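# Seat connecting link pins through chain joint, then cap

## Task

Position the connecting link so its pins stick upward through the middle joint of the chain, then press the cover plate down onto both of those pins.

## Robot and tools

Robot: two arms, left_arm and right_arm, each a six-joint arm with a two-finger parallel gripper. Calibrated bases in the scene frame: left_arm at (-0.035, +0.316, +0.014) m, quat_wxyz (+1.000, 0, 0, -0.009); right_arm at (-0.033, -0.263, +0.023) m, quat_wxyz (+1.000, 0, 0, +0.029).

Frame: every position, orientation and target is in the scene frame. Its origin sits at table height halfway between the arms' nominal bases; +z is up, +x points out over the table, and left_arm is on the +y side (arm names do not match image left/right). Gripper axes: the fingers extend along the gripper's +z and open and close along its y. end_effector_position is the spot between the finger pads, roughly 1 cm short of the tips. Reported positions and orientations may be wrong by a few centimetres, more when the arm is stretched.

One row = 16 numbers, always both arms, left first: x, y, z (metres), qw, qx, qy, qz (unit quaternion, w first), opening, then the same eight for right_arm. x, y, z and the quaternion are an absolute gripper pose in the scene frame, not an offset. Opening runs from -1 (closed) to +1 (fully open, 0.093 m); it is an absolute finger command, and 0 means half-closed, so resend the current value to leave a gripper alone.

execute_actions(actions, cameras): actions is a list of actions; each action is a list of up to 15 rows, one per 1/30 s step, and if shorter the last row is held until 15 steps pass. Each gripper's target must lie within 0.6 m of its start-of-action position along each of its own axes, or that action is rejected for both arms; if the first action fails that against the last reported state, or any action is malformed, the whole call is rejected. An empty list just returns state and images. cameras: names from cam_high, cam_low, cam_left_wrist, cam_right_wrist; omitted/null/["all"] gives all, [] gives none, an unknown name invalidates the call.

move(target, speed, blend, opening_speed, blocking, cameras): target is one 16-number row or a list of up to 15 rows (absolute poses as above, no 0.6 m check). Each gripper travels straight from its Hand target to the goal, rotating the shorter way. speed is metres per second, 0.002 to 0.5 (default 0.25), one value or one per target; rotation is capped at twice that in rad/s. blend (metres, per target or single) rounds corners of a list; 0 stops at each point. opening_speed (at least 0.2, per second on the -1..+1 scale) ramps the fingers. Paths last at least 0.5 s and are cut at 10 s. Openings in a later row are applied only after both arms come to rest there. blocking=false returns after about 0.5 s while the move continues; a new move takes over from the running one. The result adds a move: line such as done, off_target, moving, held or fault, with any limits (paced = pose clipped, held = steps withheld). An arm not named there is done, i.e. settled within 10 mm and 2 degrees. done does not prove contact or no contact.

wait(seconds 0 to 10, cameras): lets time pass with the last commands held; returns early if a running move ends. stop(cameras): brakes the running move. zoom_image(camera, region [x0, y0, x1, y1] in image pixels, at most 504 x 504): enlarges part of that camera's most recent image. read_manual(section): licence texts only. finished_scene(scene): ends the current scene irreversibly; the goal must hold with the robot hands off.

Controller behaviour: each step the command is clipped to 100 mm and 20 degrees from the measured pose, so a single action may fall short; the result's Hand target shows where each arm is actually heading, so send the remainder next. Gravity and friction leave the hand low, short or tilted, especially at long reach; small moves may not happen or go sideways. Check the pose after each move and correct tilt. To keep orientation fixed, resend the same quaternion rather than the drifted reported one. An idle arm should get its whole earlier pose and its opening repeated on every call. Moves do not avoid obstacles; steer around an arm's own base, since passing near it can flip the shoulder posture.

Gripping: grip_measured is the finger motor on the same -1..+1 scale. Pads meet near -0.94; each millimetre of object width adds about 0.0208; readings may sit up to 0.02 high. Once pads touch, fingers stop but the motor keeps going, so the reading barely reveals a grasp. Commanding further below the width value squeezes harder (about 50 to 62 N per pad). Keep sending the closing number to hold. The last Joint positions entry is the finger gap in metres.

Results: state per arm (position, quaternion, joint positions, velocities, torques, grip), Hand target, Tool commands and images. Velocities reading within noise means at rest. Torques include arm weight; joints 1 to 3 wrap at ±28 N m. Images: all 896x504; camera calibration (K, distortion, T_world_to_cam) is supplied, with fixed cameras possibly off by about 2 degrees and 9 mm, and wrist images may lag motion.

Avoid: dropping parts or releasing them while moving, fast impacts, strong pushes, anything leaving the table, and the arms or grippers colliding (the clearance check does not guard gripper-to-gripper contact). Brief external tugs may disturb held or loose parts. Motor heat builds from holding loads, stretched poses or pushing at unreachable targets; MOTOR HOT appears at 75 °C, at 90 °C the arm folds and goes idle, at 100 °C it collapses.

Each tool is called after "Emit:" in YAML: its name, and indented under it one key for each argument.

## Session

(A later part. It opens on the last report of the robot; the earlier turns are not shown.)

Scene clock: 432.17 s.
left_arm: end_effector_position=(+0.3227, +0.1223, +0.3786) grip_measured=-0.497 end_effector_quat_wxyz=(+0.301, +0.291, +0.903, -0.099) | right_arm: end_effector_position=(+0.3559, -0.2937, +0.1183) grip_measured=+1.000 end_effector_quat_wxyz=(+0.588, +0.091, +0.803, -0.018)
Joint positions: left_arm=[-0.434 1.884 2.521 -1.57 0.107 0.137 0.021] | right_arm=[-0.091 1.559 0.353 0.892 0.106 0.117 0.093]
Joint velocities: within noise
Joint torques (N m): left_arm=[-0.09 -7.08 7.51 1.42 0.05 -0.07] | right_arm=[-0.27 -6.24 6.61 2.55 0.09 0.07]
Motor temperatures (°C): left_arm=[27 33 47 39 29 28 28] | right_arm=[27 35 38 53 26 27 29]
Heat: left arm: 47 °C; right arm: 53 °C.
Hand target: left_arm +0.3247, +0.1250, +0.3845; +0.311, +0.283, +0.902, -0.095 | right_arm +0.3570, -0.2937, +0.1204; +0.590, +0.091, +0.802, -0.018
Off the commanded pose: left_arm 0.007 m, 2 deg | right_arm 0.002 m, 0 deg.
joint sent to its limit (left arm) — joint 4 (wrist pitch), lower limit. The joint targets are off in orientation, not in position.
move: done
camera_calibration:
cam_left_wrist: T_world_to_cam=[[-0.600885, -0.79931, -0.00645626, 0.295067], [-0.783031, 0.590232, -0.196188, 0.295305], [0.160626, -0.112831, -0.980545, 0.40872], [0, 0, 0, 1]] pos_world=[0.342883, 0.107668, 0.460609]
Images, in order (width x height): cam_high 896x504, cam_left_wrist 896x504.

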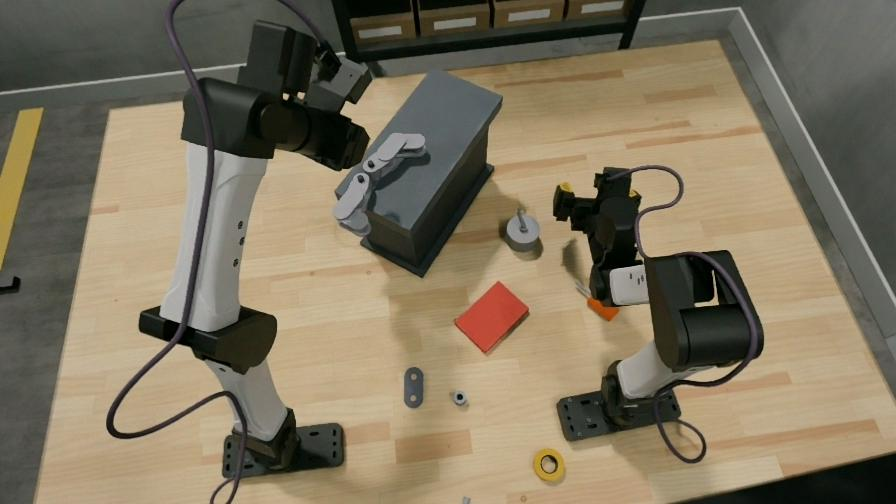

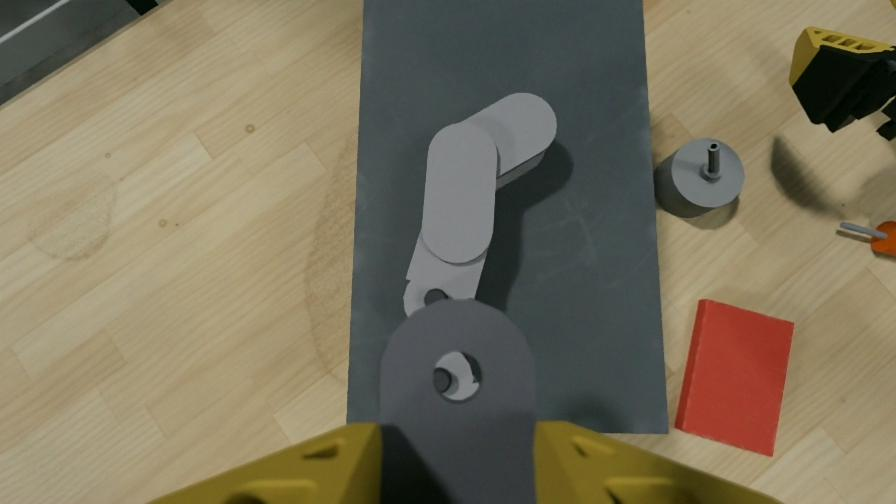

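Emit:
move:
  target: [0.3485,0.1165,0.3450,0.2804,0.2716,0.9169,-0.0830,-1,0.357,-0.2937,0.1204,0.590,0.091,0.802,-0.018,1]
  speed: 0.12
  cameras: ["cam_left_wrist","cam_high"]

Emit:
zoom_image:
  camera: "cam_left_wrist"
  region: [380, 240, 540, 400]

Scene clock: 459.63 s.
left_arm: end_effector_position=(+0.3447, +0.1162, +0.3412) grip_measured=-0.497 end_effector_quat_wxyz=(+0.269, +0.278, +0.918, -0.086) | right_arm: end_effector_position=(+0.3559, -0.2937, +0.1183) grip_measured=+1.000 end_effector_quat_wxyz=(+0.588, +0.091, +0.803, -0.018)
Joint positions: left_arm=[-0.434 1.932 2.436 -1.508 0.082 0.111 0.021] | right_arm=[-0.091 1.559 0.353 0.892 0.106 0.117 0.093]
Joint velocities: within noise
Joint torques (N m): left_arm=[-0.43 -8.42 5.94 1.52 0.01 -0.08] | right_arm=[-0.14 -6.08 6.56 2.49 0.14 0.11]
Motor temperatures (°C): left_arm=[27 37 48 39 29 28 29] | right_arm=[27 35 38 53 26 27 29]
Heat: left arm: 48 °C; right arm: 53 °C.
Hand target: left_arm +0.3484, +0.1165, +0.3450; +0.280, +0.272, +0.917, -0.083 | right_arm +0.3570, -0.2937, +0.1204; +0.590, +0.091, +0.802, -0.018
Off the commanded pose: left_arm 0.005 m, 2 deg | right_arm 0.002 m, 0 deg.
move: done
camera_calibration:
cam_left_wrist: T_world_to_cam=[[-0.572709, -0.819759, 0.000412634, 0.293525], [-0.813475, 0.568257, -0.123864, 0.297162], [0.101304, -0.0712738, -0.992299, 0.387429], [0, 0, 0, 1]] pos_world=[0.37059, 0.0993687, 0.421132]
Images, in order (width x height): cam_high 896x504, cam_left_wrist 896x504.

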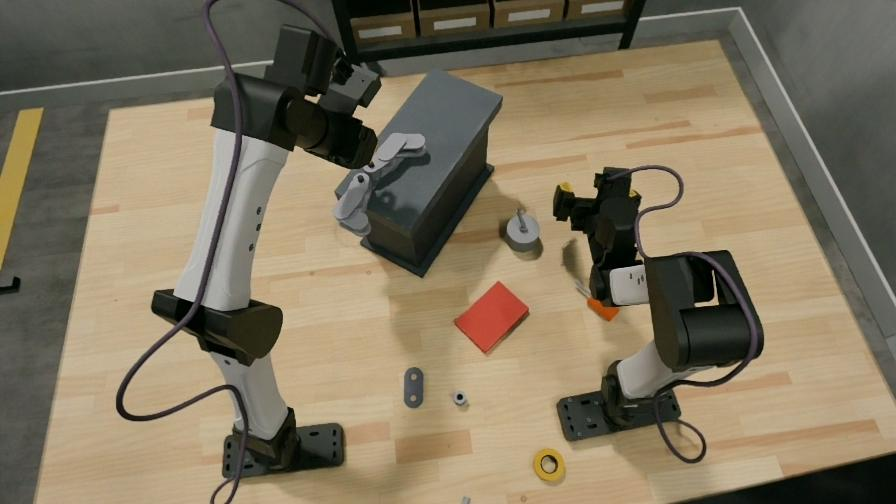

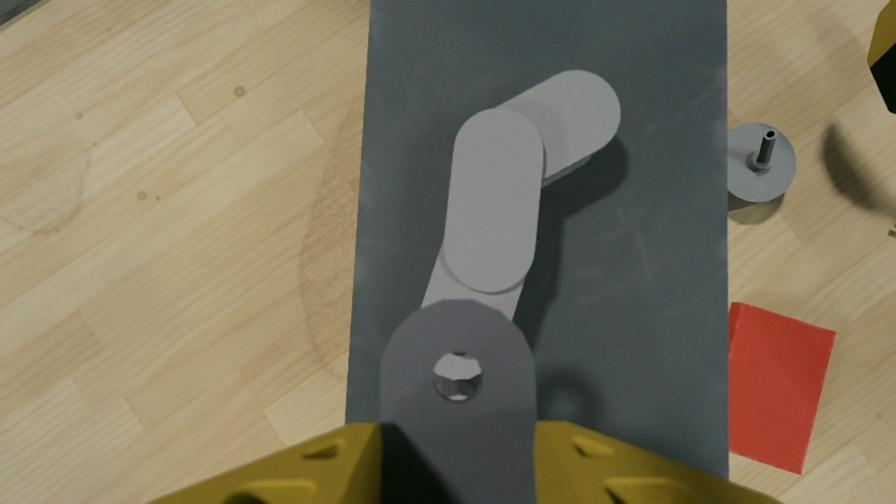

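Scaled by 3.150 from the camera's 896x504 image, which has a finer 1280x720 frame.

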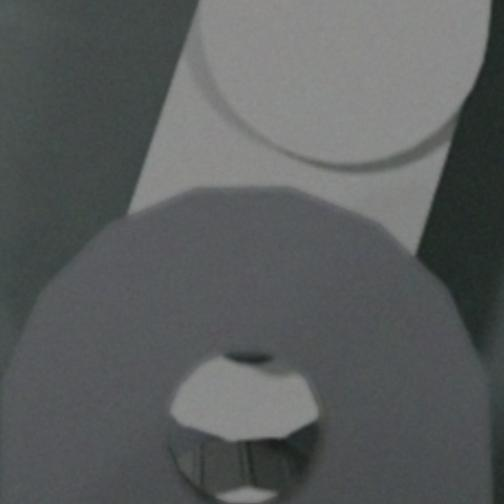

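Emit:
move:
  target: [0.3485,0.1151,0.3250,0.2894,0.2588,0.9179,-0.0816,-1,0.357,-0.2937,0.1204,0.590,0.091,0.802,-0.018,1]
  speed: 0.06
  cameras: ["cam_left_wrist","cam_high"]

Emit:
zoom_image:
  camera: "cam_left_wrist"
  region: [380, 240, 540, 400]

Scene clock: 481.00 s.
left_arm: end_effector_position=(+0.3505, +0.1147, +0.3118) grip_measured=-0.497 end_effector_quat_wxyz=(+0.268, +0.263, +0.923, -0.082) | right_arm: end_effector_position=(+0.3559, -0.2937, +0.1183) grip_measured=+1.000 end_effector_quat_wxyz=(+0.588, +0.091, +0.803, -0.018)
Joint positions: left_arm=[-0.439 1.848 2.172 -1.331 0.064 0.079 0.021] | right_arm=[-0.091 1.559 0.353 0.892 0.106 0.117 0.093]
Joint velocities: within noise
Joint torques (N m): left_arm=[-0.98 -10.44 6.22 1.45 0.03 -0.07] | right_arm=[-0.06 -6.3 6.67 2.5 0.13 0.15]
Motor temperatures (°C): left_arm=[27 38 46 39 29 28 29] | right_arm=[27 35 38 53 26 27 29]
Heat: left arm: 46 °C; right arm: 53 °C.
Hand target: left_arm +0.3483, +0.1152, +0.3251; +0.289, +0.259, +0.918, -0.082 | right_arm +0.3570, -0.2937, +0.1204; +0.590, +0.091, +0.802, -0.018
Off the commanded pose: left_arm 0.013 m, 3 deg | right_arm 0.002 m, 0 deg.
move: off_target (left_arm)
camera_calibration:
cam_left_wrist: T_world_to_cam=[[-0.546098, -0.837719, 0.0022351, 0.28776], [-0.831901, 0.541987, -0.119123, 0.3071], [0.0985802, -0.0669122, -0.992877, 0.3582], [0, 0, 0, 1]] pos_world=[0.37731, 0.0985857, 0.391588]
Images, in order (width x height): cam_high 896x504, cam_left_wrist 896x504.

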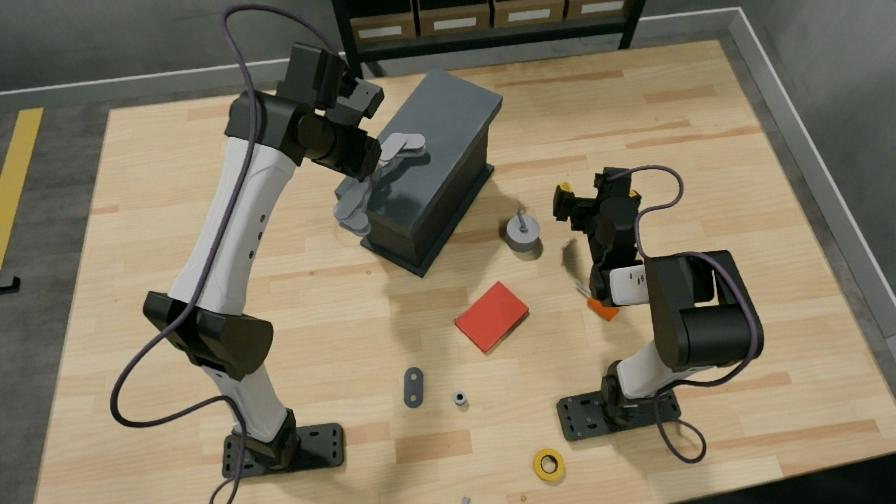

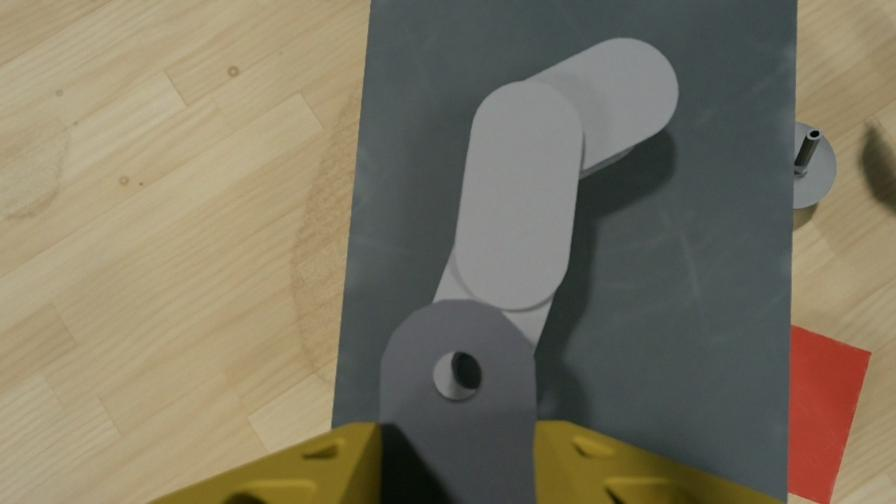

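Scaled by 3.150 from the camera's 896x504 image, which has a finer 1280x720 frame.

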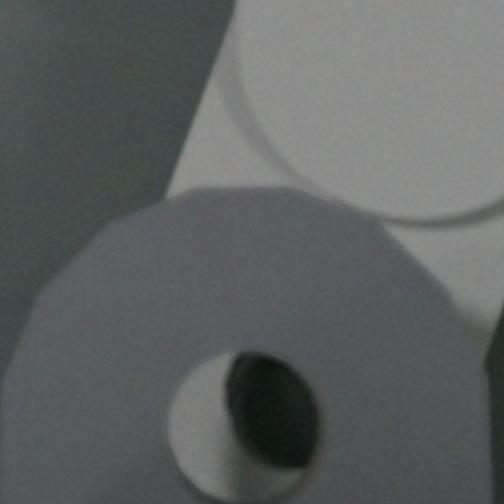

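Emit:
move:
  target: [0.3430,0.1140,0.3150,0.2974,0.2581,0.9154,-0.0839,-1,0.357,-0.2937,0.1204,0.590,0.091,0.802,-0.018,1]
  speed: 0.05
  cameras: ["cam_left_wrist"]

Emit:
zoom_image:
  camera: "cam_left_wrist"
  region: [380, 240, 540, 400]

Scene clock: 512.37 s.
left_arm: end_effector_position=(+0.3450, +0.1136, +0.3015) grip_measured=-0.497 end_effector_quat_wxyz=(+0.275, +0.262, +0.921, -0.084) | right_arm: end_effector_position=(+0.3559, -0.2937, +0.1183) grip_measured=+1.000 end_effector_quat_wxyz=(+0.588, +0.091, +0.803, -0.018)
Joint positions: left_arm=[-0.449 1.779 2.027 -1.237 0.06 0.071 0.021] | right_arm=[-0.091 1.559 0.353 0.892 0.106 0.117 0.093]
Joint velocities: within noise
Joint torques (N m): left_arm=[-0.96 -10.14 6.5 1.49 -0.01 -0.08] | right_arm=[-0.02 -6.2 6.69 2.52 0.09 0.09]
Motor temperatures (°C): left_arm=[27 41 45 38 29 28 29] | right_arm=[27 35 38 54 26 27 29]
Heat: left arm: 45 °C; right arm: 54 °C.
Hand target: left_arm +0.3429, +0.1141, +0.3149; +0.297, +0.258, +0.915, -0.084 | right_arm +0.3570, -0.2937, +0.1204; +0.590, +0.091, +0.802, -0.018
Off the commanded pose: left_arm 0.014 m, 3 deg | right_arm 0.002 m, 0 deg.
move: off_target (left_arm)
camera_calibration:
cam_left_wrist: T_world_to_cam=[[-0.546043, -0.837756, 0.00155925, 0.284053], [-0.830173, 0.540848, -0.135266, 0.306235], [0.112477, -0.0751556, -0.990808, 0.343987], [0, 0, 0, 1]] pos_world=[0.370642, 0.098193, 0.381805]
Images, in order (width x height): cam_left_wrist 896x504.

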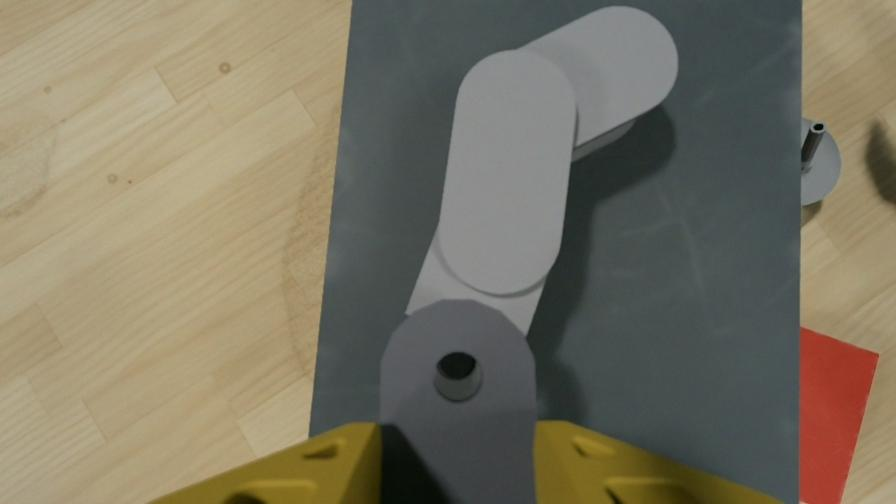

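Scaled by 3.150 from the camera's 896x504 image, which has a finer 1280x720 frame.

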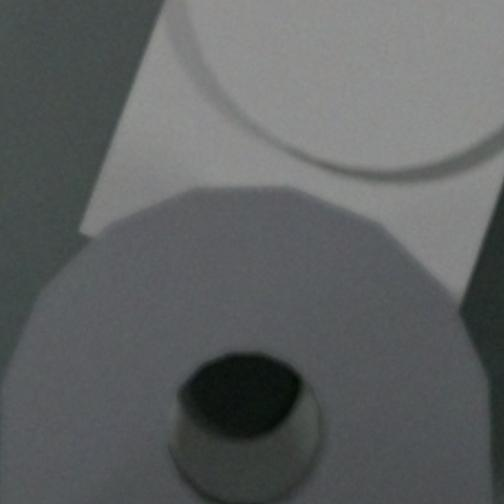

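Emit:
move:
  target: [0.3432,0.1137,0.3070,0.2974,0.2581,0.9154,-0.0839,-1,0.357,-0.2937,0.1204,0.590,0.091,0.802,-0.018,1]
  speed: 0.05
  cameras: ["cam_left_wrist"]

Emit:
zoom_image:
  camera: "cam_left_wrist"
  region: [380, 240, 540, 400]

Scene clock: 525.13 s.
left_arm: end_effector_position=(+0.3450, +0.1136, +0.2935) grip_measured=-0.497 end_effector_quat_wxyz=(+0.275, +0.262, +0.921, -0.084) | right_arm: end_effector_position=(+0.3559, -0.2937, +0.1183) grip_measured=+1.000 end_effector_quat_wxyz=(+0.588, +0.091, +0.803, -0.018)
Joint positions: left_arm=[-0.449 1.762 1.97 -1.198 0.059 0.07 0.021] | right_arm=[-0.091 1.559 0.353 0.892 0.106 0.117 0.093]
Joint velocities: within noise
Joint torques (N m): left_arm=[-1.06 -10.09 6.54 1.52 0.01 -0.1] | right_arm=[-0.35 -6.19 6.56 2.51 0.09 0.1]
Motor temperatures (°C): left_arm=[27 42 45 38 29 28 30] | right_arm=[27 35 38 54 26 27 29]
Heat: left arm: 45 °C; right arm: 54 °C.
Hand target: left_arm +0.3430, +0.1138, +0.3070; +0.297, +0.258, +0.916, -0.084 | right_arm +0.3570, -0.2937, +0.1204; +0.590, +0.091, +0.802, -0.018
Off the commanded pose: left_arm 0.014 m, 3 deg | right_arm 0.002 m, 0 deg.
move: off_target (left_arm)
camera_calibration:
cam_left_wrist: T_world_to_cam=[[-0.545333, -0.838218, 0.00166277, 0.28391], [-0.830641, 0.540136, -0.135233, 0.305415], [0.112456, -0.075128, -0.990812, 0.336114], [0, 0, 0, 1]] pos_world=[0.370717, 0.0982641, 0.373856]
Images, in order (width x height): cam_left_wrist 896x504.

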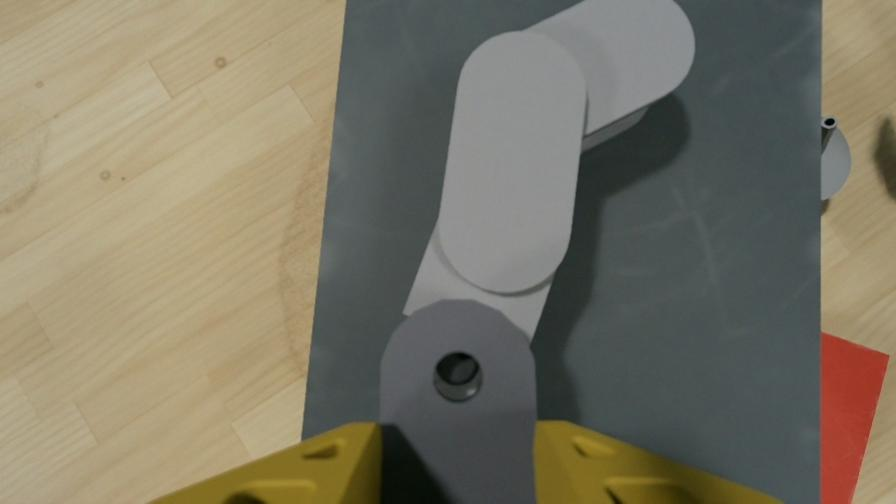

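Scaled by 3.150 from the camera's 896x504 image, which has a finer 1280x720 frame.

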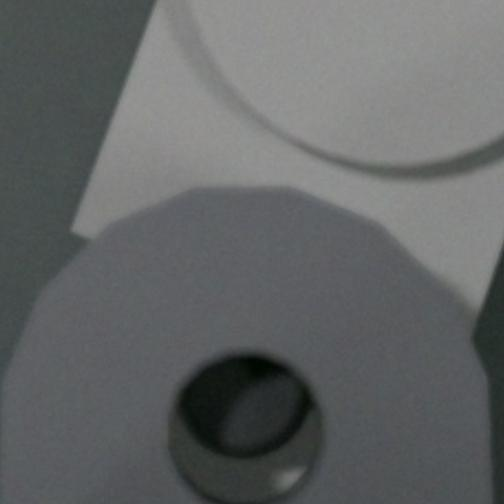

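Emit:
move:
  target: [0.3450,0.1127,0.3040,0.2974,0.2581,0.9154,-0.0839,-1,0.357,-0.2937,0.1204,0.590,0.091,0.802,-0.018,1]
  speed: 0.05
  cameras: ["cam_left_wrist"]

Emit:
zoom_image:
  camera: "cam_left_wrist"
  region: [380, 240, 540, 400]

Scene clock: 542.77 s.
left_arm: end_effector_position=(+0.3465, +0.1130, +0.2915) grip_measured=-0.497 end_effector_quat_wxyz=(+0.276, +0.262, +0.921, -0.084) | right_arm: end_effector_position=(+0.3559, -0.2937, +0.1183) grip_measured=+1.000 end_effector_quat_wxyz=(+0.588, +0.091, +0.803, -0.018)
Joint positions: left_arm=[-0.449 1.762 1.96 -1.185 0.059 0.07 0.021] | right_arm=[-0.091 1.559 0.353 0.892 0.106 0.117 0.093]
Joint velocities: within noise
Joint torques (N m): left_arm=[-1.07 -9.94 6.52 1.5 0 -0.06] | right_arm=[-0.21 -6.22 6.64 2.48 0.09 0.1]
Motor temperatures (°C): left_arm=[27 43 45 38 29 28 30] | right_arm=[27 35 38 54 26 27 29]
Heat: left arm: 45 °C; right arm: 54 °C.
Hand target: left_arm +0.3449, +0.1128, +0.3040; +0.297, +0.258, +0.915, -0.084 | right_arm +0.3570, -0.2937, +0.1204; +0.590, +0.091, +0.802, -0.018
Off the commanded pose: left_arm 0.013 m, 3 deg | right_arm 0.002 m, 0 deg.
move: off_target (left_arm)
camera_calibration:
cam_left_wrist: T_world_to_cam=[[-0.545161, -0.838331, 0.00105143, 0.284291], [-0.830409, 0.539837, -0.137827, 0.307478], [0.114977, -0.076011, -0.990456, 0.333039], [0, 0, 0, 1]] pos_world=[0.372026, 0.0976562, 0.37194]
Images, in order (width x height): cam_left_wrist 896x504.

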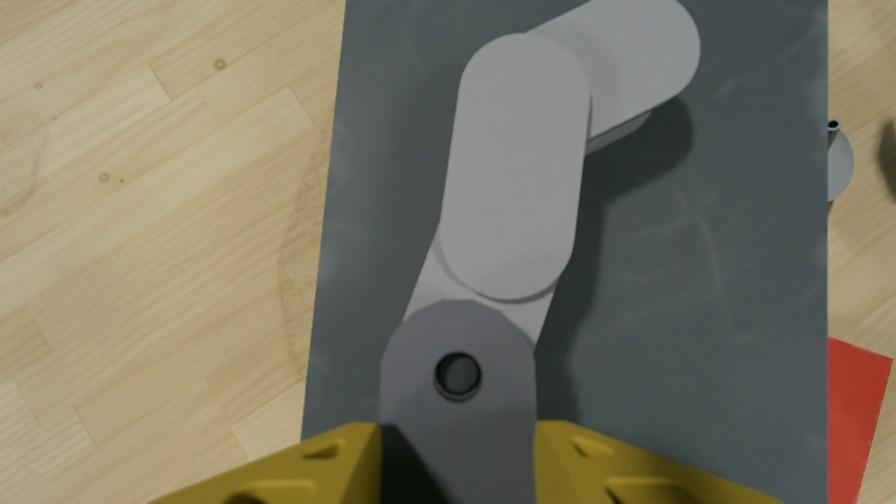

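Scaled by 3.150 from the camera's 896x504 image, which has a finer 1280x720 frame.

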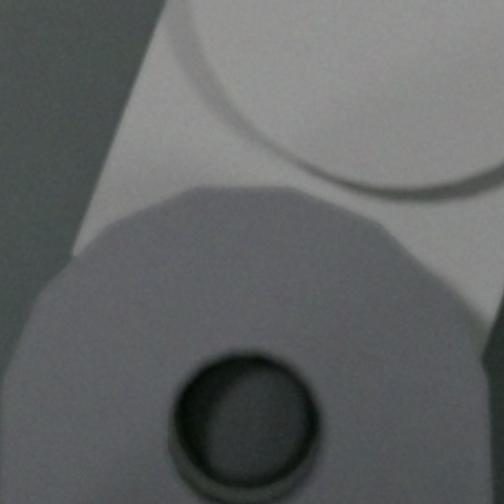

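Emit:
move:
  target: [0.3448,0.1127,0.2985,0.2974,0.2581,0.9154,-0.0839,-1,0.357,-0.2937,0.1204,0.590,0.091,0.802,-0.018,1]
  speed: 0.04
  cameras: ["cam_left_wrist"]

Emit:
zoom_image:
  camera: "cam_left_wrist"
  region: [380, 240, 540, 400]

Scene clock: 556.80 s.
left_arm: end_effector_position=(+0.3468, +0.1130, +0.2870) grip_measured=-0.497 end_effector_quat_wxyz=(+0.278, +0.261, +0.920, -0.084) | right_arm: end_effector_position=(+0.3559, -0.2937, +0.1183) grip_measured=+1.000 end_effector_quat_wxyz=(+0.588, +0.091, +0.803, -0.018)
Joint positions: left_arm=[-0.449 1.75 1.924 -1.157 0.058 0.07 0.021] | right_arm=[-0.091 1.559 0.353 0.892 0.106 0.117 0.093]
Joint velocities: within noise
Joint torques (N m): left_arm=[-1.09 -9.8 6.43 1.5 0.02 -0.07] | right_arm=[-0.2 -6.3 6.52 2.52 0.1 0.14]
Motor temperatures (°C): left_arm=[27 43 45 39 29 28 30] | right_arm=[27 35 38 54 26 27 29]
Heat: left arm: 45 °C; right arm: 54 °C.
Hand target: left_arm +0.3447, +0.1128, +0.2985; +0.297, +0.258, +0.915, -0.084 | right_arm +0.3570, -0.2937, +0.1204; +0.590, +0.091, +0.802, -0.018
Off the commanded pose: left_arm 0.012 m, 2 deg | right_arm 0.002 m, 0 deg.
move: off_target (left_arm)
camera_calibration:
cam_left_wrist: T_world_to_cam=[[-0.544544, -0.838733, 0.000211877, 0.284523], [-0.830308, 0.539038, -0.141513, 0.308198], [0.118578, -0.0772361, -0.989936, 0.327262], [0, 0, 0, 1]] pos_world=[0.372028, 0.0977844, 0.367522]
Images, in order (width x height): cam_left_wrist 896x504.

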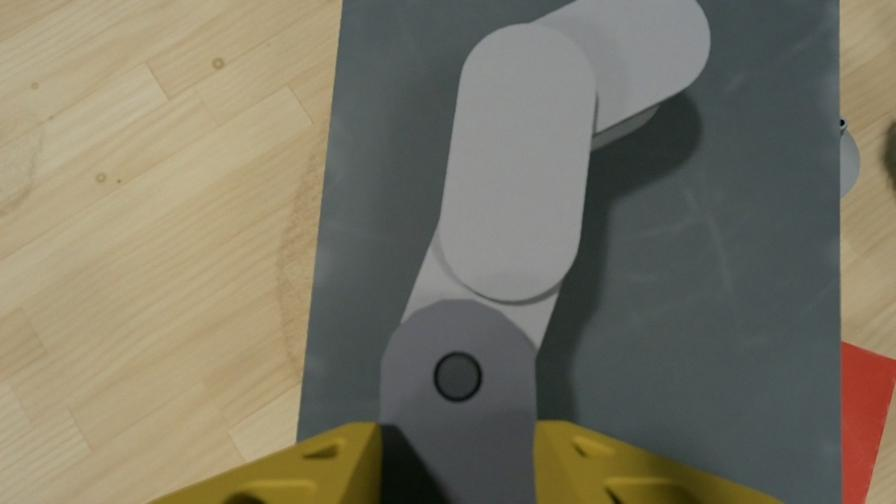

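Scaled by 3.150 from the camera's 896x504 image, which has a finer 1280x720 frame.

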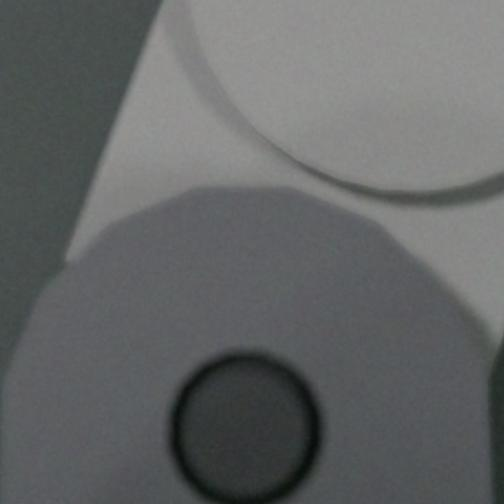

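Emit:
move:
  target: [0.3446,0.1128,0.2900,0.2974,0.2581,0.9154,-0.0839,-1,0.357,-0.2937,0.1204,0.590,0.091,0.802,-0.018,1]
  speed: 0.04
  cameras: ["cam_left_wrist"]

Emit:
zoom_image:
  camera: "cam_left_wrist"
  region: [380, 240, 540, 400]

Scene clock: 563.50 s.
left_arm: end_effector_position=(+0.3472, +0.1129, +0.2803) grip_measured=-0.497 end_effector_quat_wxyz=(+0.282, +0.261, +0.919, -0.085) | right_arm: end_effector_position=(+0.3559, -0.2937, +0.1183) grip_measured=+1.000 end_effector_quat_wxyz=(+0.588, +0.091, +0.803, -0.018)
Joint positions: left_arm=[-0.449 1.732 1.869 -1.113 0.058 0.07 0.021] | right_arm=[-0.091 1.559 0.353 0.892 0.106 0.117 0.093]
Joint velocities: within noise
Joint torques (N m): left_arm=[-1.16 -9.7 6.54 1.46 0.03 -0.08] | right_arm=[-0.1 -6.23 6.71 2.53 0.14 0.09]
Motor temperatures (°C): left_arm=[27 44 46 38 29 28 30] | right_arm=[27 35 38 54 26 27 29]
Heat: left arm: 46 °C; right arm: 54 °C.
Hand target: left_arm +0.3446, +0.1129, +0.2899; +0.297, +0.258, +0.916, -0.084 | right_arm +0.3570, -0.2937, +0.1204; +0.590, +0.091, +0.802, -0.018
Off the commanded pose: left_arm 0.010 m, 2 deg | right_arm 0.002 m, 0 deg.
move: done
camera_calibration:
cam_left_wrist: T_world_to_cam=[[-0.544363, -0.838849, -0.000896017, 0.284887], [-0.829463, 0.53843, -0.148607, 0.309345], [0.125142, -0.0801531, -0.988896, 0.318294], [0, 0, 0, 1]] pos_world=[0.37184, 0.0979293, 0.360986]
Images, in order (width x height): cam_left_wrist 896x504.

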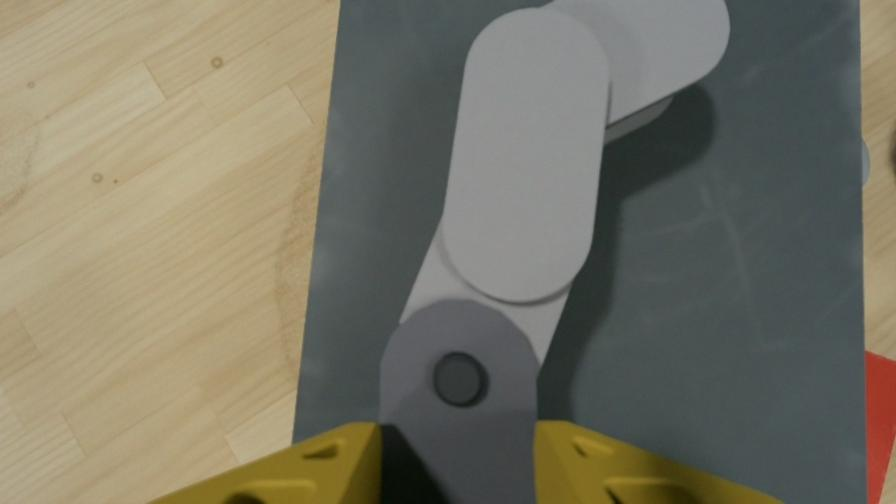

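Scaled by 3.150 from the camera's 896x504 image, which has a finer 1280x720 frame.

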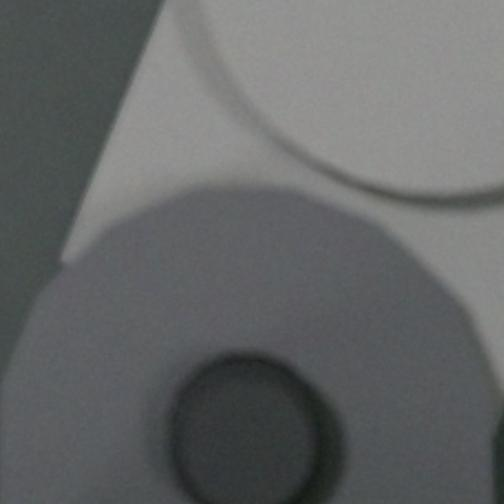

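Emit:
move:
  target: [0.3446,0.1128,0.2830,0.2974,0.2581,0.9154,-0.0839,-1,0.357,-0.2937,0.1204,0.590,0.091,0.802,-0.018,1]
  speed: 0.04
  cameras: ["cam_left_wrist"]

Emit:
zoom_image:
  camera: "cam_left_wrist"
  region: [380, 240, 540, 400]

Scene clock: 570.80 s.
left_arm: end_effector_position=(+0.3472, +0.1128, +0.2799) grip_measured=-0.497 end_effector_quat_wxyz=(+0.291, +0.260, +0.917, -0.087) | right_arm: end_effector_position=(+0.3559, -0.2937, +0.1183) grip_measured=+1.000 end_effector_quat_wxyz=(+0.588, +0.091, +0.803, -0.018)
Joint positions: left_arm=[-0.449 1.712 1.832 -1.076 0.058 0.069 0.021] | right_arm=[-0.091 1.559 0.353 0.892 0.106 0.117 0.093]
Joint velocities: within noise
Joint torques (N m): left_arm=[-1.11 -8.79 6.11 1.47 0.03 -0.06] | right_arm=[-0.31 -6.11 6.76 2.51 0.11 0.07]
Motor temperatures (°C): left_arm=[27 45 46 38 29 28 30] | right_arm=[27 35 38 54 26 27 29]
Heat: left arm: 46 °C; right arm: 54 °C.
Hand target: left_arm +0.3447, +0.1129, +0.2830; +0.297, +0.258, +0.915, -0.084 | right_arm +0.3570, -0.2937, +0.1204; +0.590, +0.091, +0.802, -0.018
Off the commanded pose: left_arm 0.004 m, 1 deg | right_arm 0.002 m, 0 deg.
move: done
camera_calibration:
cam_left_wrist: T_world_to_cam=[[-0.544067, -0.839037, -0.00284332, 0.285361], [-0.826844, 0.53673, -0.168078, 0.314115], [0.142549, -0.0890945, -0.98577, 0.311973], [0, 0, 0, 1]] pos_world=[0.370508, 0.0986287, 0.361141]
Images, in order (width x height): cam_left_wrist 896x504.

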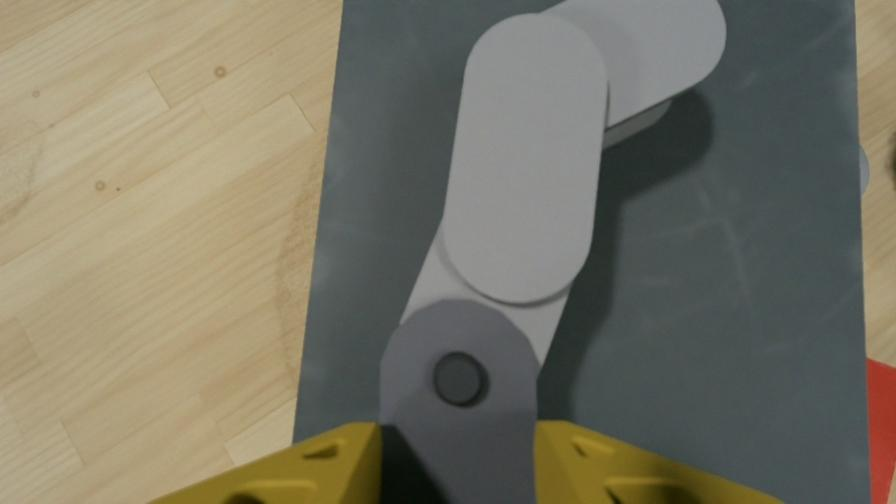

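Scaled by 3.150 from the camera's 896x504 image, which has a finer 1280x720 frame.

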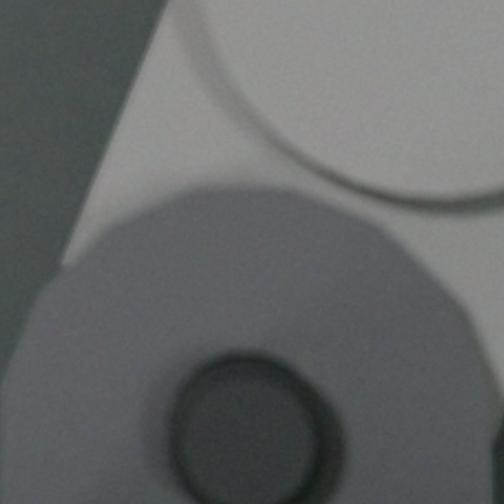

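Emit:
move:
  target: [0.3446,0.1128,0.2800,0.2974,0.2581,0.9154,-0.0839,-1,0.357,-0.2937,0.1204,0.590,0.091,0.802,-0.018,1]
  speed: 0.04
  cameras: ["cam_left_wrist","cam_high"]

Emit:
zoom_image:
  camera: "cam_left_wrist"
  region: [340, 300, 580, 504]

Emit:
zoom_image:
  camera: "cam_high"
  region: [320, 130, 420, 230]

Scene clock: 581.93 s.
left_arm: end_effector_position=(+0.3473, +0.1128, +0.2795) grip_measured=-0.497 end_effector_quat_wxyz=(+0.295, +0.260, +0.915, -0.087) | right_arm: end_effector_position=(+0.3559, -0.2937, +0.1183) grip_measured=+1.000 end_effector_quat_wxyz=(+0.588, +0.091, +0.803, -0.018)
Joint positions: left_arm=[-0.449 1.703 1.816 -1.061 0.058 0.069 0.021] | right_arm=[-0.091 1.559 0.353 0.892 0.106 0.117 0.093]
Joint velocities: within noise
Joint torques (N m): left_arm=[-1.07 -8.32 5.9 1.45 -0.01 -0.06] | right_arm=[-0.24 -6.15 6.64 2.52 0.09 0.08]
Motor temperatures (°C): left_arm=[27 44 46 39 29 28 30] | right_arm=[27 35 38 54 26 27 29]
Heat: left arm: 46 °C; right arm: 54 °C.
Hand target: left_arm +0.3447, +0.1129, +0.2799; +0.297, +0.258, +0.915, -0.084 | right_arm +0.3570, -0.2937, +0.1204; +0.590, +0.091, +0.802, -0.018
Off the commanded pose: left_arm 0.003 m, 1 deg | right_arm 0.002 m, 0 deg.
move: done
camera_calibration:
cam_left_wrist: T_world_to_cam=[[-0.543785, -0.839218, -0.00349294, 0.28547], [-0.8258, 0.535822, -0.175924, 0.31604], [0.14951, -0.0927803, -0.984398, 0.309207], [0, 0, 0, 1]] pos_world=[0.369991, 0.0989187, 0.360979]
Images, in order (width x height): cam_high 896x504, cam_left_wrist 896x504.

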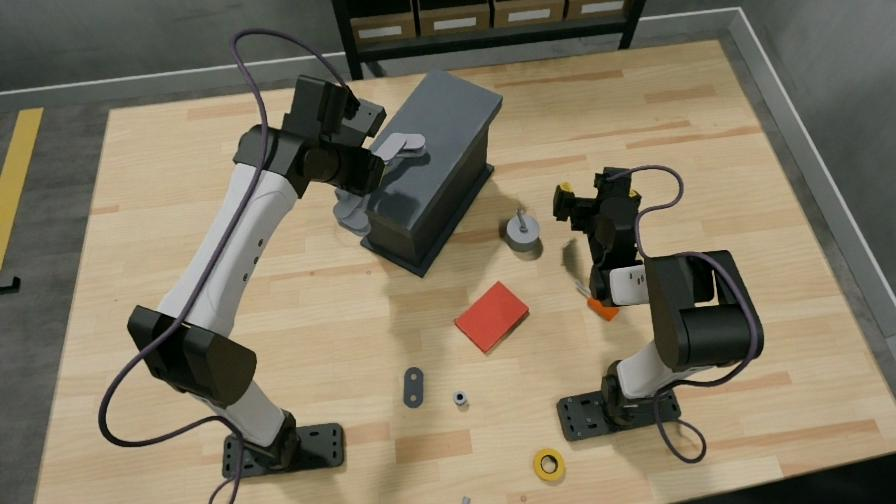

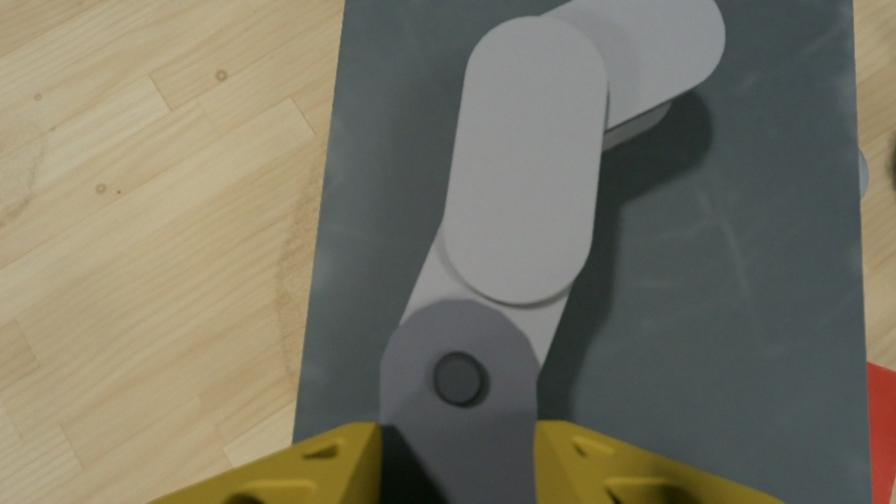

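Scaled by 2.100 from the camera's 896x504 image, which has a finer 1280x720 frame.

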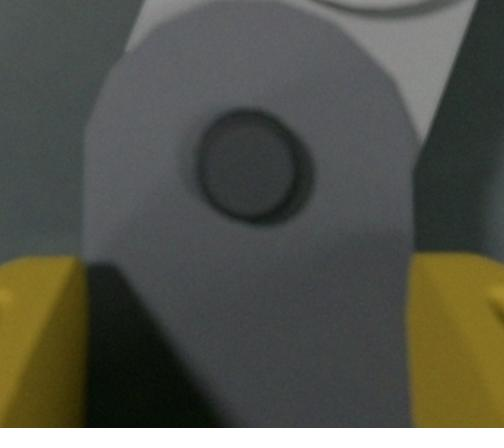

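Scaled by 5.040 from the camera's 896x504 image, which has a finer 1280x720 frame.

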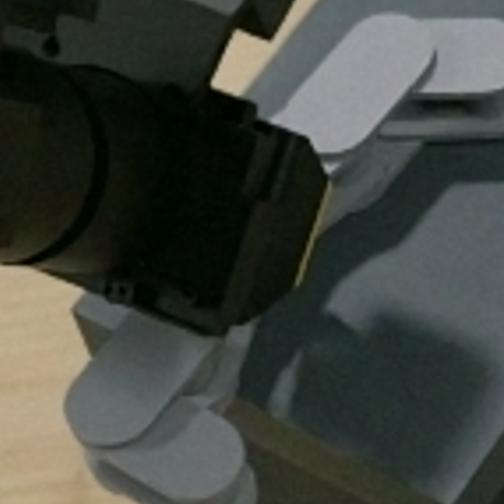

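Emit:
move:
  target: [0.3446,0.1128,0.2820,0.2974,0.2581,0.9154,-0.0839,-0.1,0.357,-0.2937,0.1204,0.590,0.091,0.802,-0.018,1]
  opening_speed: 0.5
  speed: 0.04
  cameras: ["cam_left_wrist","cam_high"]

Emit:
zoom_image:
  camera: "cam_left_wrist"
  region: [340, 300, 580, 504]

Scene clock: 602.80 s.
left_arm: end_effector_position=(+0.3473, +0.1128, +0.2794) grip_measured=-0.102 end_effector_quat_wxyz=(+0.295, +0.260, +0.915, -0.087) | right_arm: end_effector_position=(+0.3559, -0.2937, +0.1183) grip_measured=+1.000 end_effector_quat_wxyz=(+0.588, +0.091, +0.803, -0.018)
Joint positions: left_arm=[-0.449 1.703 1.815 -1.06 0.058 0.069 0.04] | right_arm=[-0.091 1.559 0.353 0.892 0.106 0.117 0.093]
Joint velocities: within noise
Joint torques (N m): left_arm=[-1.14 -8.14 6.94 1.33 0.01 -0.06] | right_arm=[-0.1 -6.15 6.67 2.49 0.16 0.13]
Motor temperatures (°C): left_arm=[27 43 47 37 29 28 30] | right_arm=[27 35 38 54 26 27 29]
Heat: left arm: 47 °C; right arm: 54 °C.
Hand target: left_arm +0.3447, +0.1129, +0.2819; +0.297, +0.258, +0.915, -0.084 | right_arm +0.3570, -0.2937, +0.1204; +0.590, +0.091, +0.802, -0.018
Off the commanded pose: left_arm 0.004 m, 1 deg | right_arm 0.002 m, 0 deg.
move: done
camera_calibration:
cam_left_wrist: T_world_to_cam=[[-0.543785, -0.839218, -0.00349294, 0.285474], [-0.8258, 0.535822, -0.175924, 0.316057], [0.14951, -0.0927803, -0.984398, 0.309112], [0, 0, 0, 1]] pos_world=[0.37002, 0.0989037, 0.360889]
Images, in order (width x height): cam_high 896x504, cam_left_wrist 896x504.

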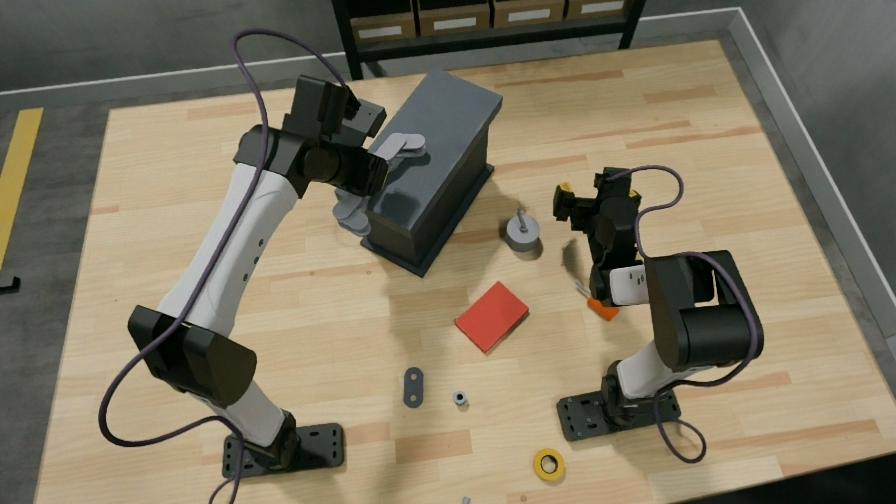

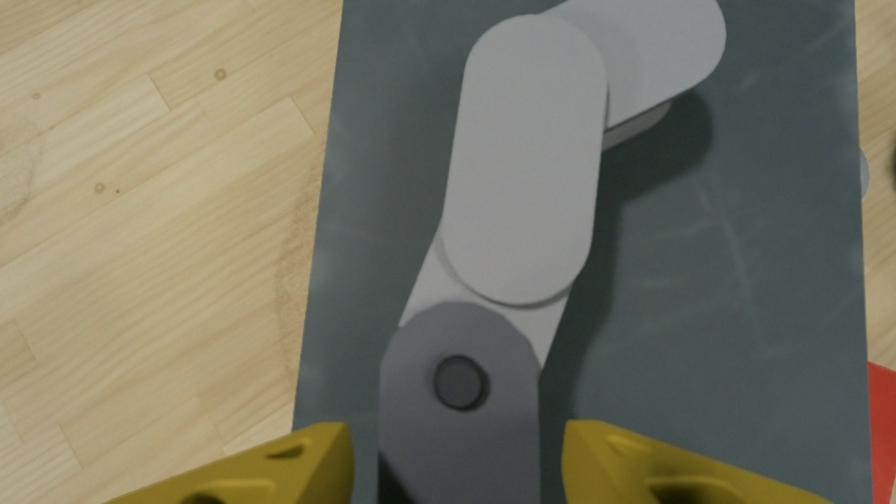

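Scaled by 2.100 from the camera's 896x504 image, which has a finer 1280x720 frame.

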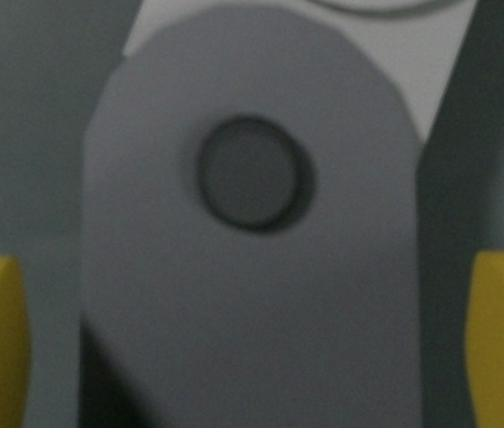

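Emit:
move:
  target:
    - [0.3440,0.1130,0.3100,0.2974,0.2581,0.9154,-0.0839,0.05,0.357,-0.2937,0.1204,0.590,0.091,0.802,-0.018,1]
    - [0.3100,0.1350,0.3600,0.2974,0.2581,0.9154,-0.0839,0.05,0.357,-0.2937,0.1204,0.590,0.091,0.802,-0.018,1]
  speed: 0.08
  cameras: ["cam_left_wrist","cam_high"]

Emit:
zoom_image:
  camera: "cam_left_wrist"
  region: [380, 240, 580, 440]

Emit:
zoom_image:
  camera: "cam_high"
  region: [320, 130, 420, 230]

Scene clock: 613.83 s.
left_arm: end_effector_position=(+0.3104, +0.1313, +0.3509) grip_measured=+0.048 end_effector_quat_wxyz=(+0.286, +0.260, +0.918, -0.086) | right_arm: end_effector_position=(+0.3559, -0.2937, +0.1183) grip_measured=+1.000 end_effector_quat_wxyz=(+0.588, +0.091, +0.803, -0.018)
Joint positions: left_arm=[-0.449 1.725 2.181 -1.423 0.058 0.068 0.048] | right_arm=[-0.091 1.559 0.353 0.892 0.106 0.117 0.093]
Joint velocities: within noise
Joint torques (N m): left_arm=[0.2 -7.23 8.24 1.31 0.09 0.03] | right_arm=[-0.03 -6.13 6.64 2.48 0.09 0.12]
Motor temperatures (°C): left_arm=[27 42 48 37 29 28 29] | right_arm=[27 35 38 54 26 27 29]
Heat: left arm: 48 °C; right arm: 54 °C.
Hand target: left_arm +0.3098, +0.1351, +0.3599; +0.297, +0.258, +0.915, -0.084 | right_arm +0.3570, -0.2937, +0.1204; +0.590, +0.091, +0.802, -0.018
Off the commanded pose: left_arm 0.010 m, 1 deg | right_arm 0.002 m, 0 deg.
move: done
camera_calibration:
cam_left_wrist: T_world_to_cam=[[-0.543563, -0.839368, -0.00128597, 0.280411], [-0.828717, 0.536908, -0.15798, 0.282661], [0.133294, -0.0848062, -0.987441, 0.391783], [0, 0, 0, 1]] pos_world=[0.334445, 0.11683, 0.431878]
Images, in order (width x height): cam_high 896x504, cam_left_wrist 896x504.

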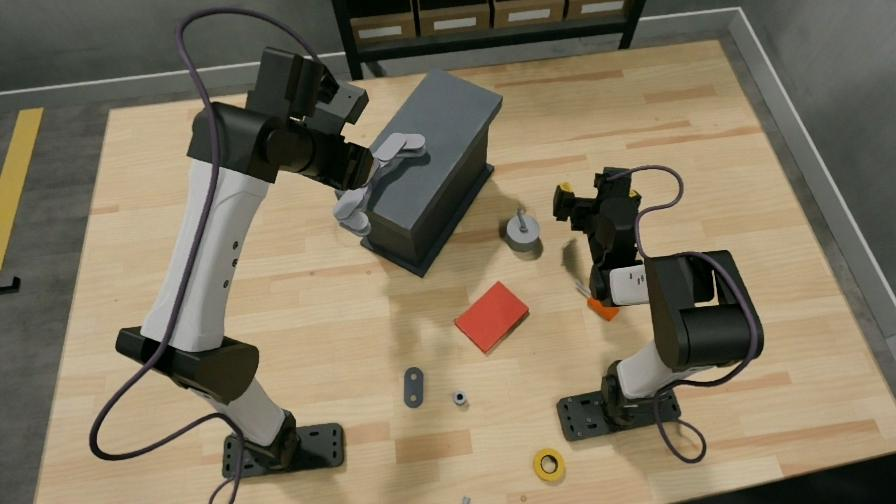

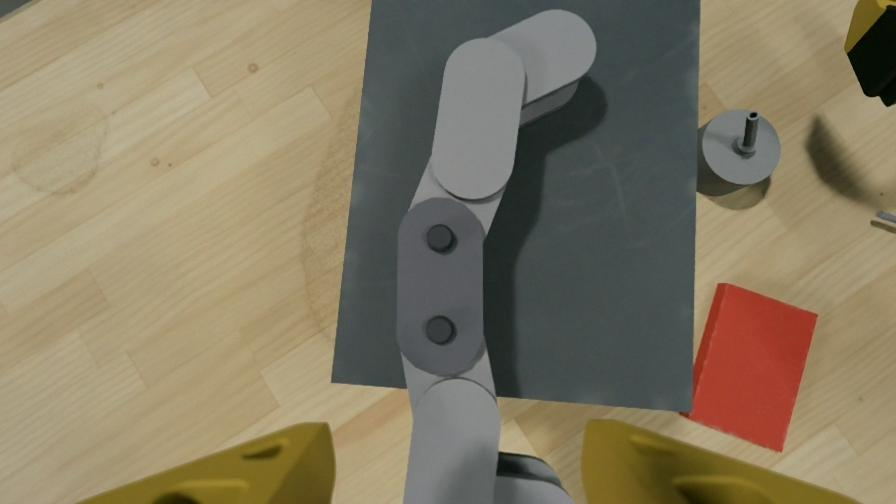

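Scaled by 2.520 from the camera's 896x504 image, which has a finer 1280x720 frame.

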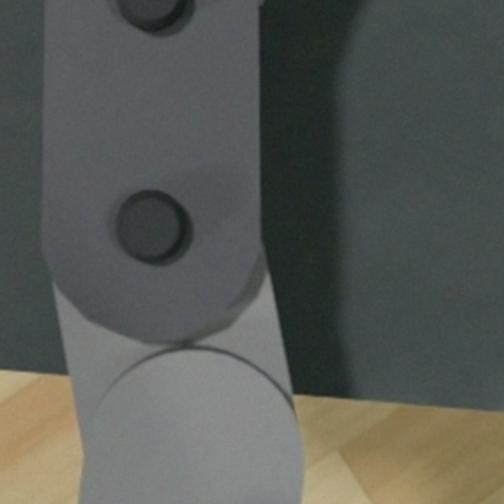

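Scaled by 5.040 from the camera's 896x504 image, which has a finer 1280x720 frame.

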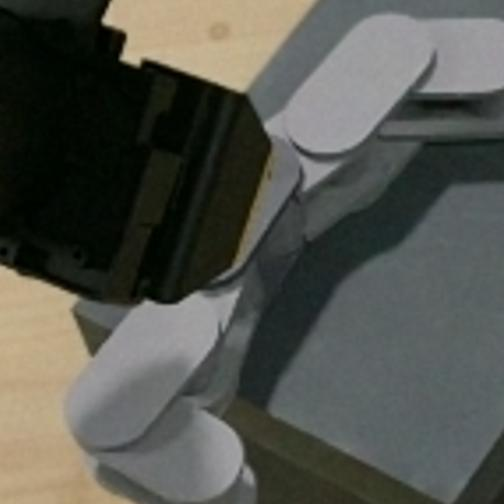

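Emit:
zoom_image:
  camera: "cam_left_wrist"
  region: [390, 290, 510, 410]

Emit:
zoom_image:
  camera: "cam_left_wrist"
  region: [390, 170, 510, 290]

Scaled by 4.200 from the camera's 896x504 image, which has a finer 1280x720 frame.

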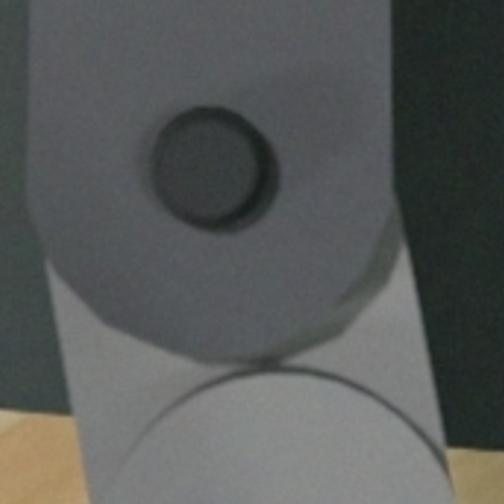

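Scaled by 4.200 from the camera's 896x504 image, which has a finer 1280x720 frame.

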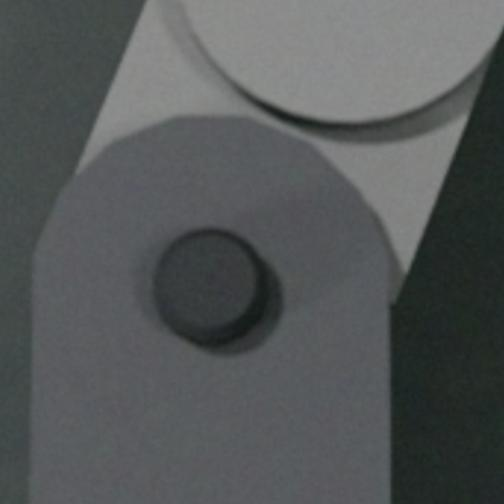

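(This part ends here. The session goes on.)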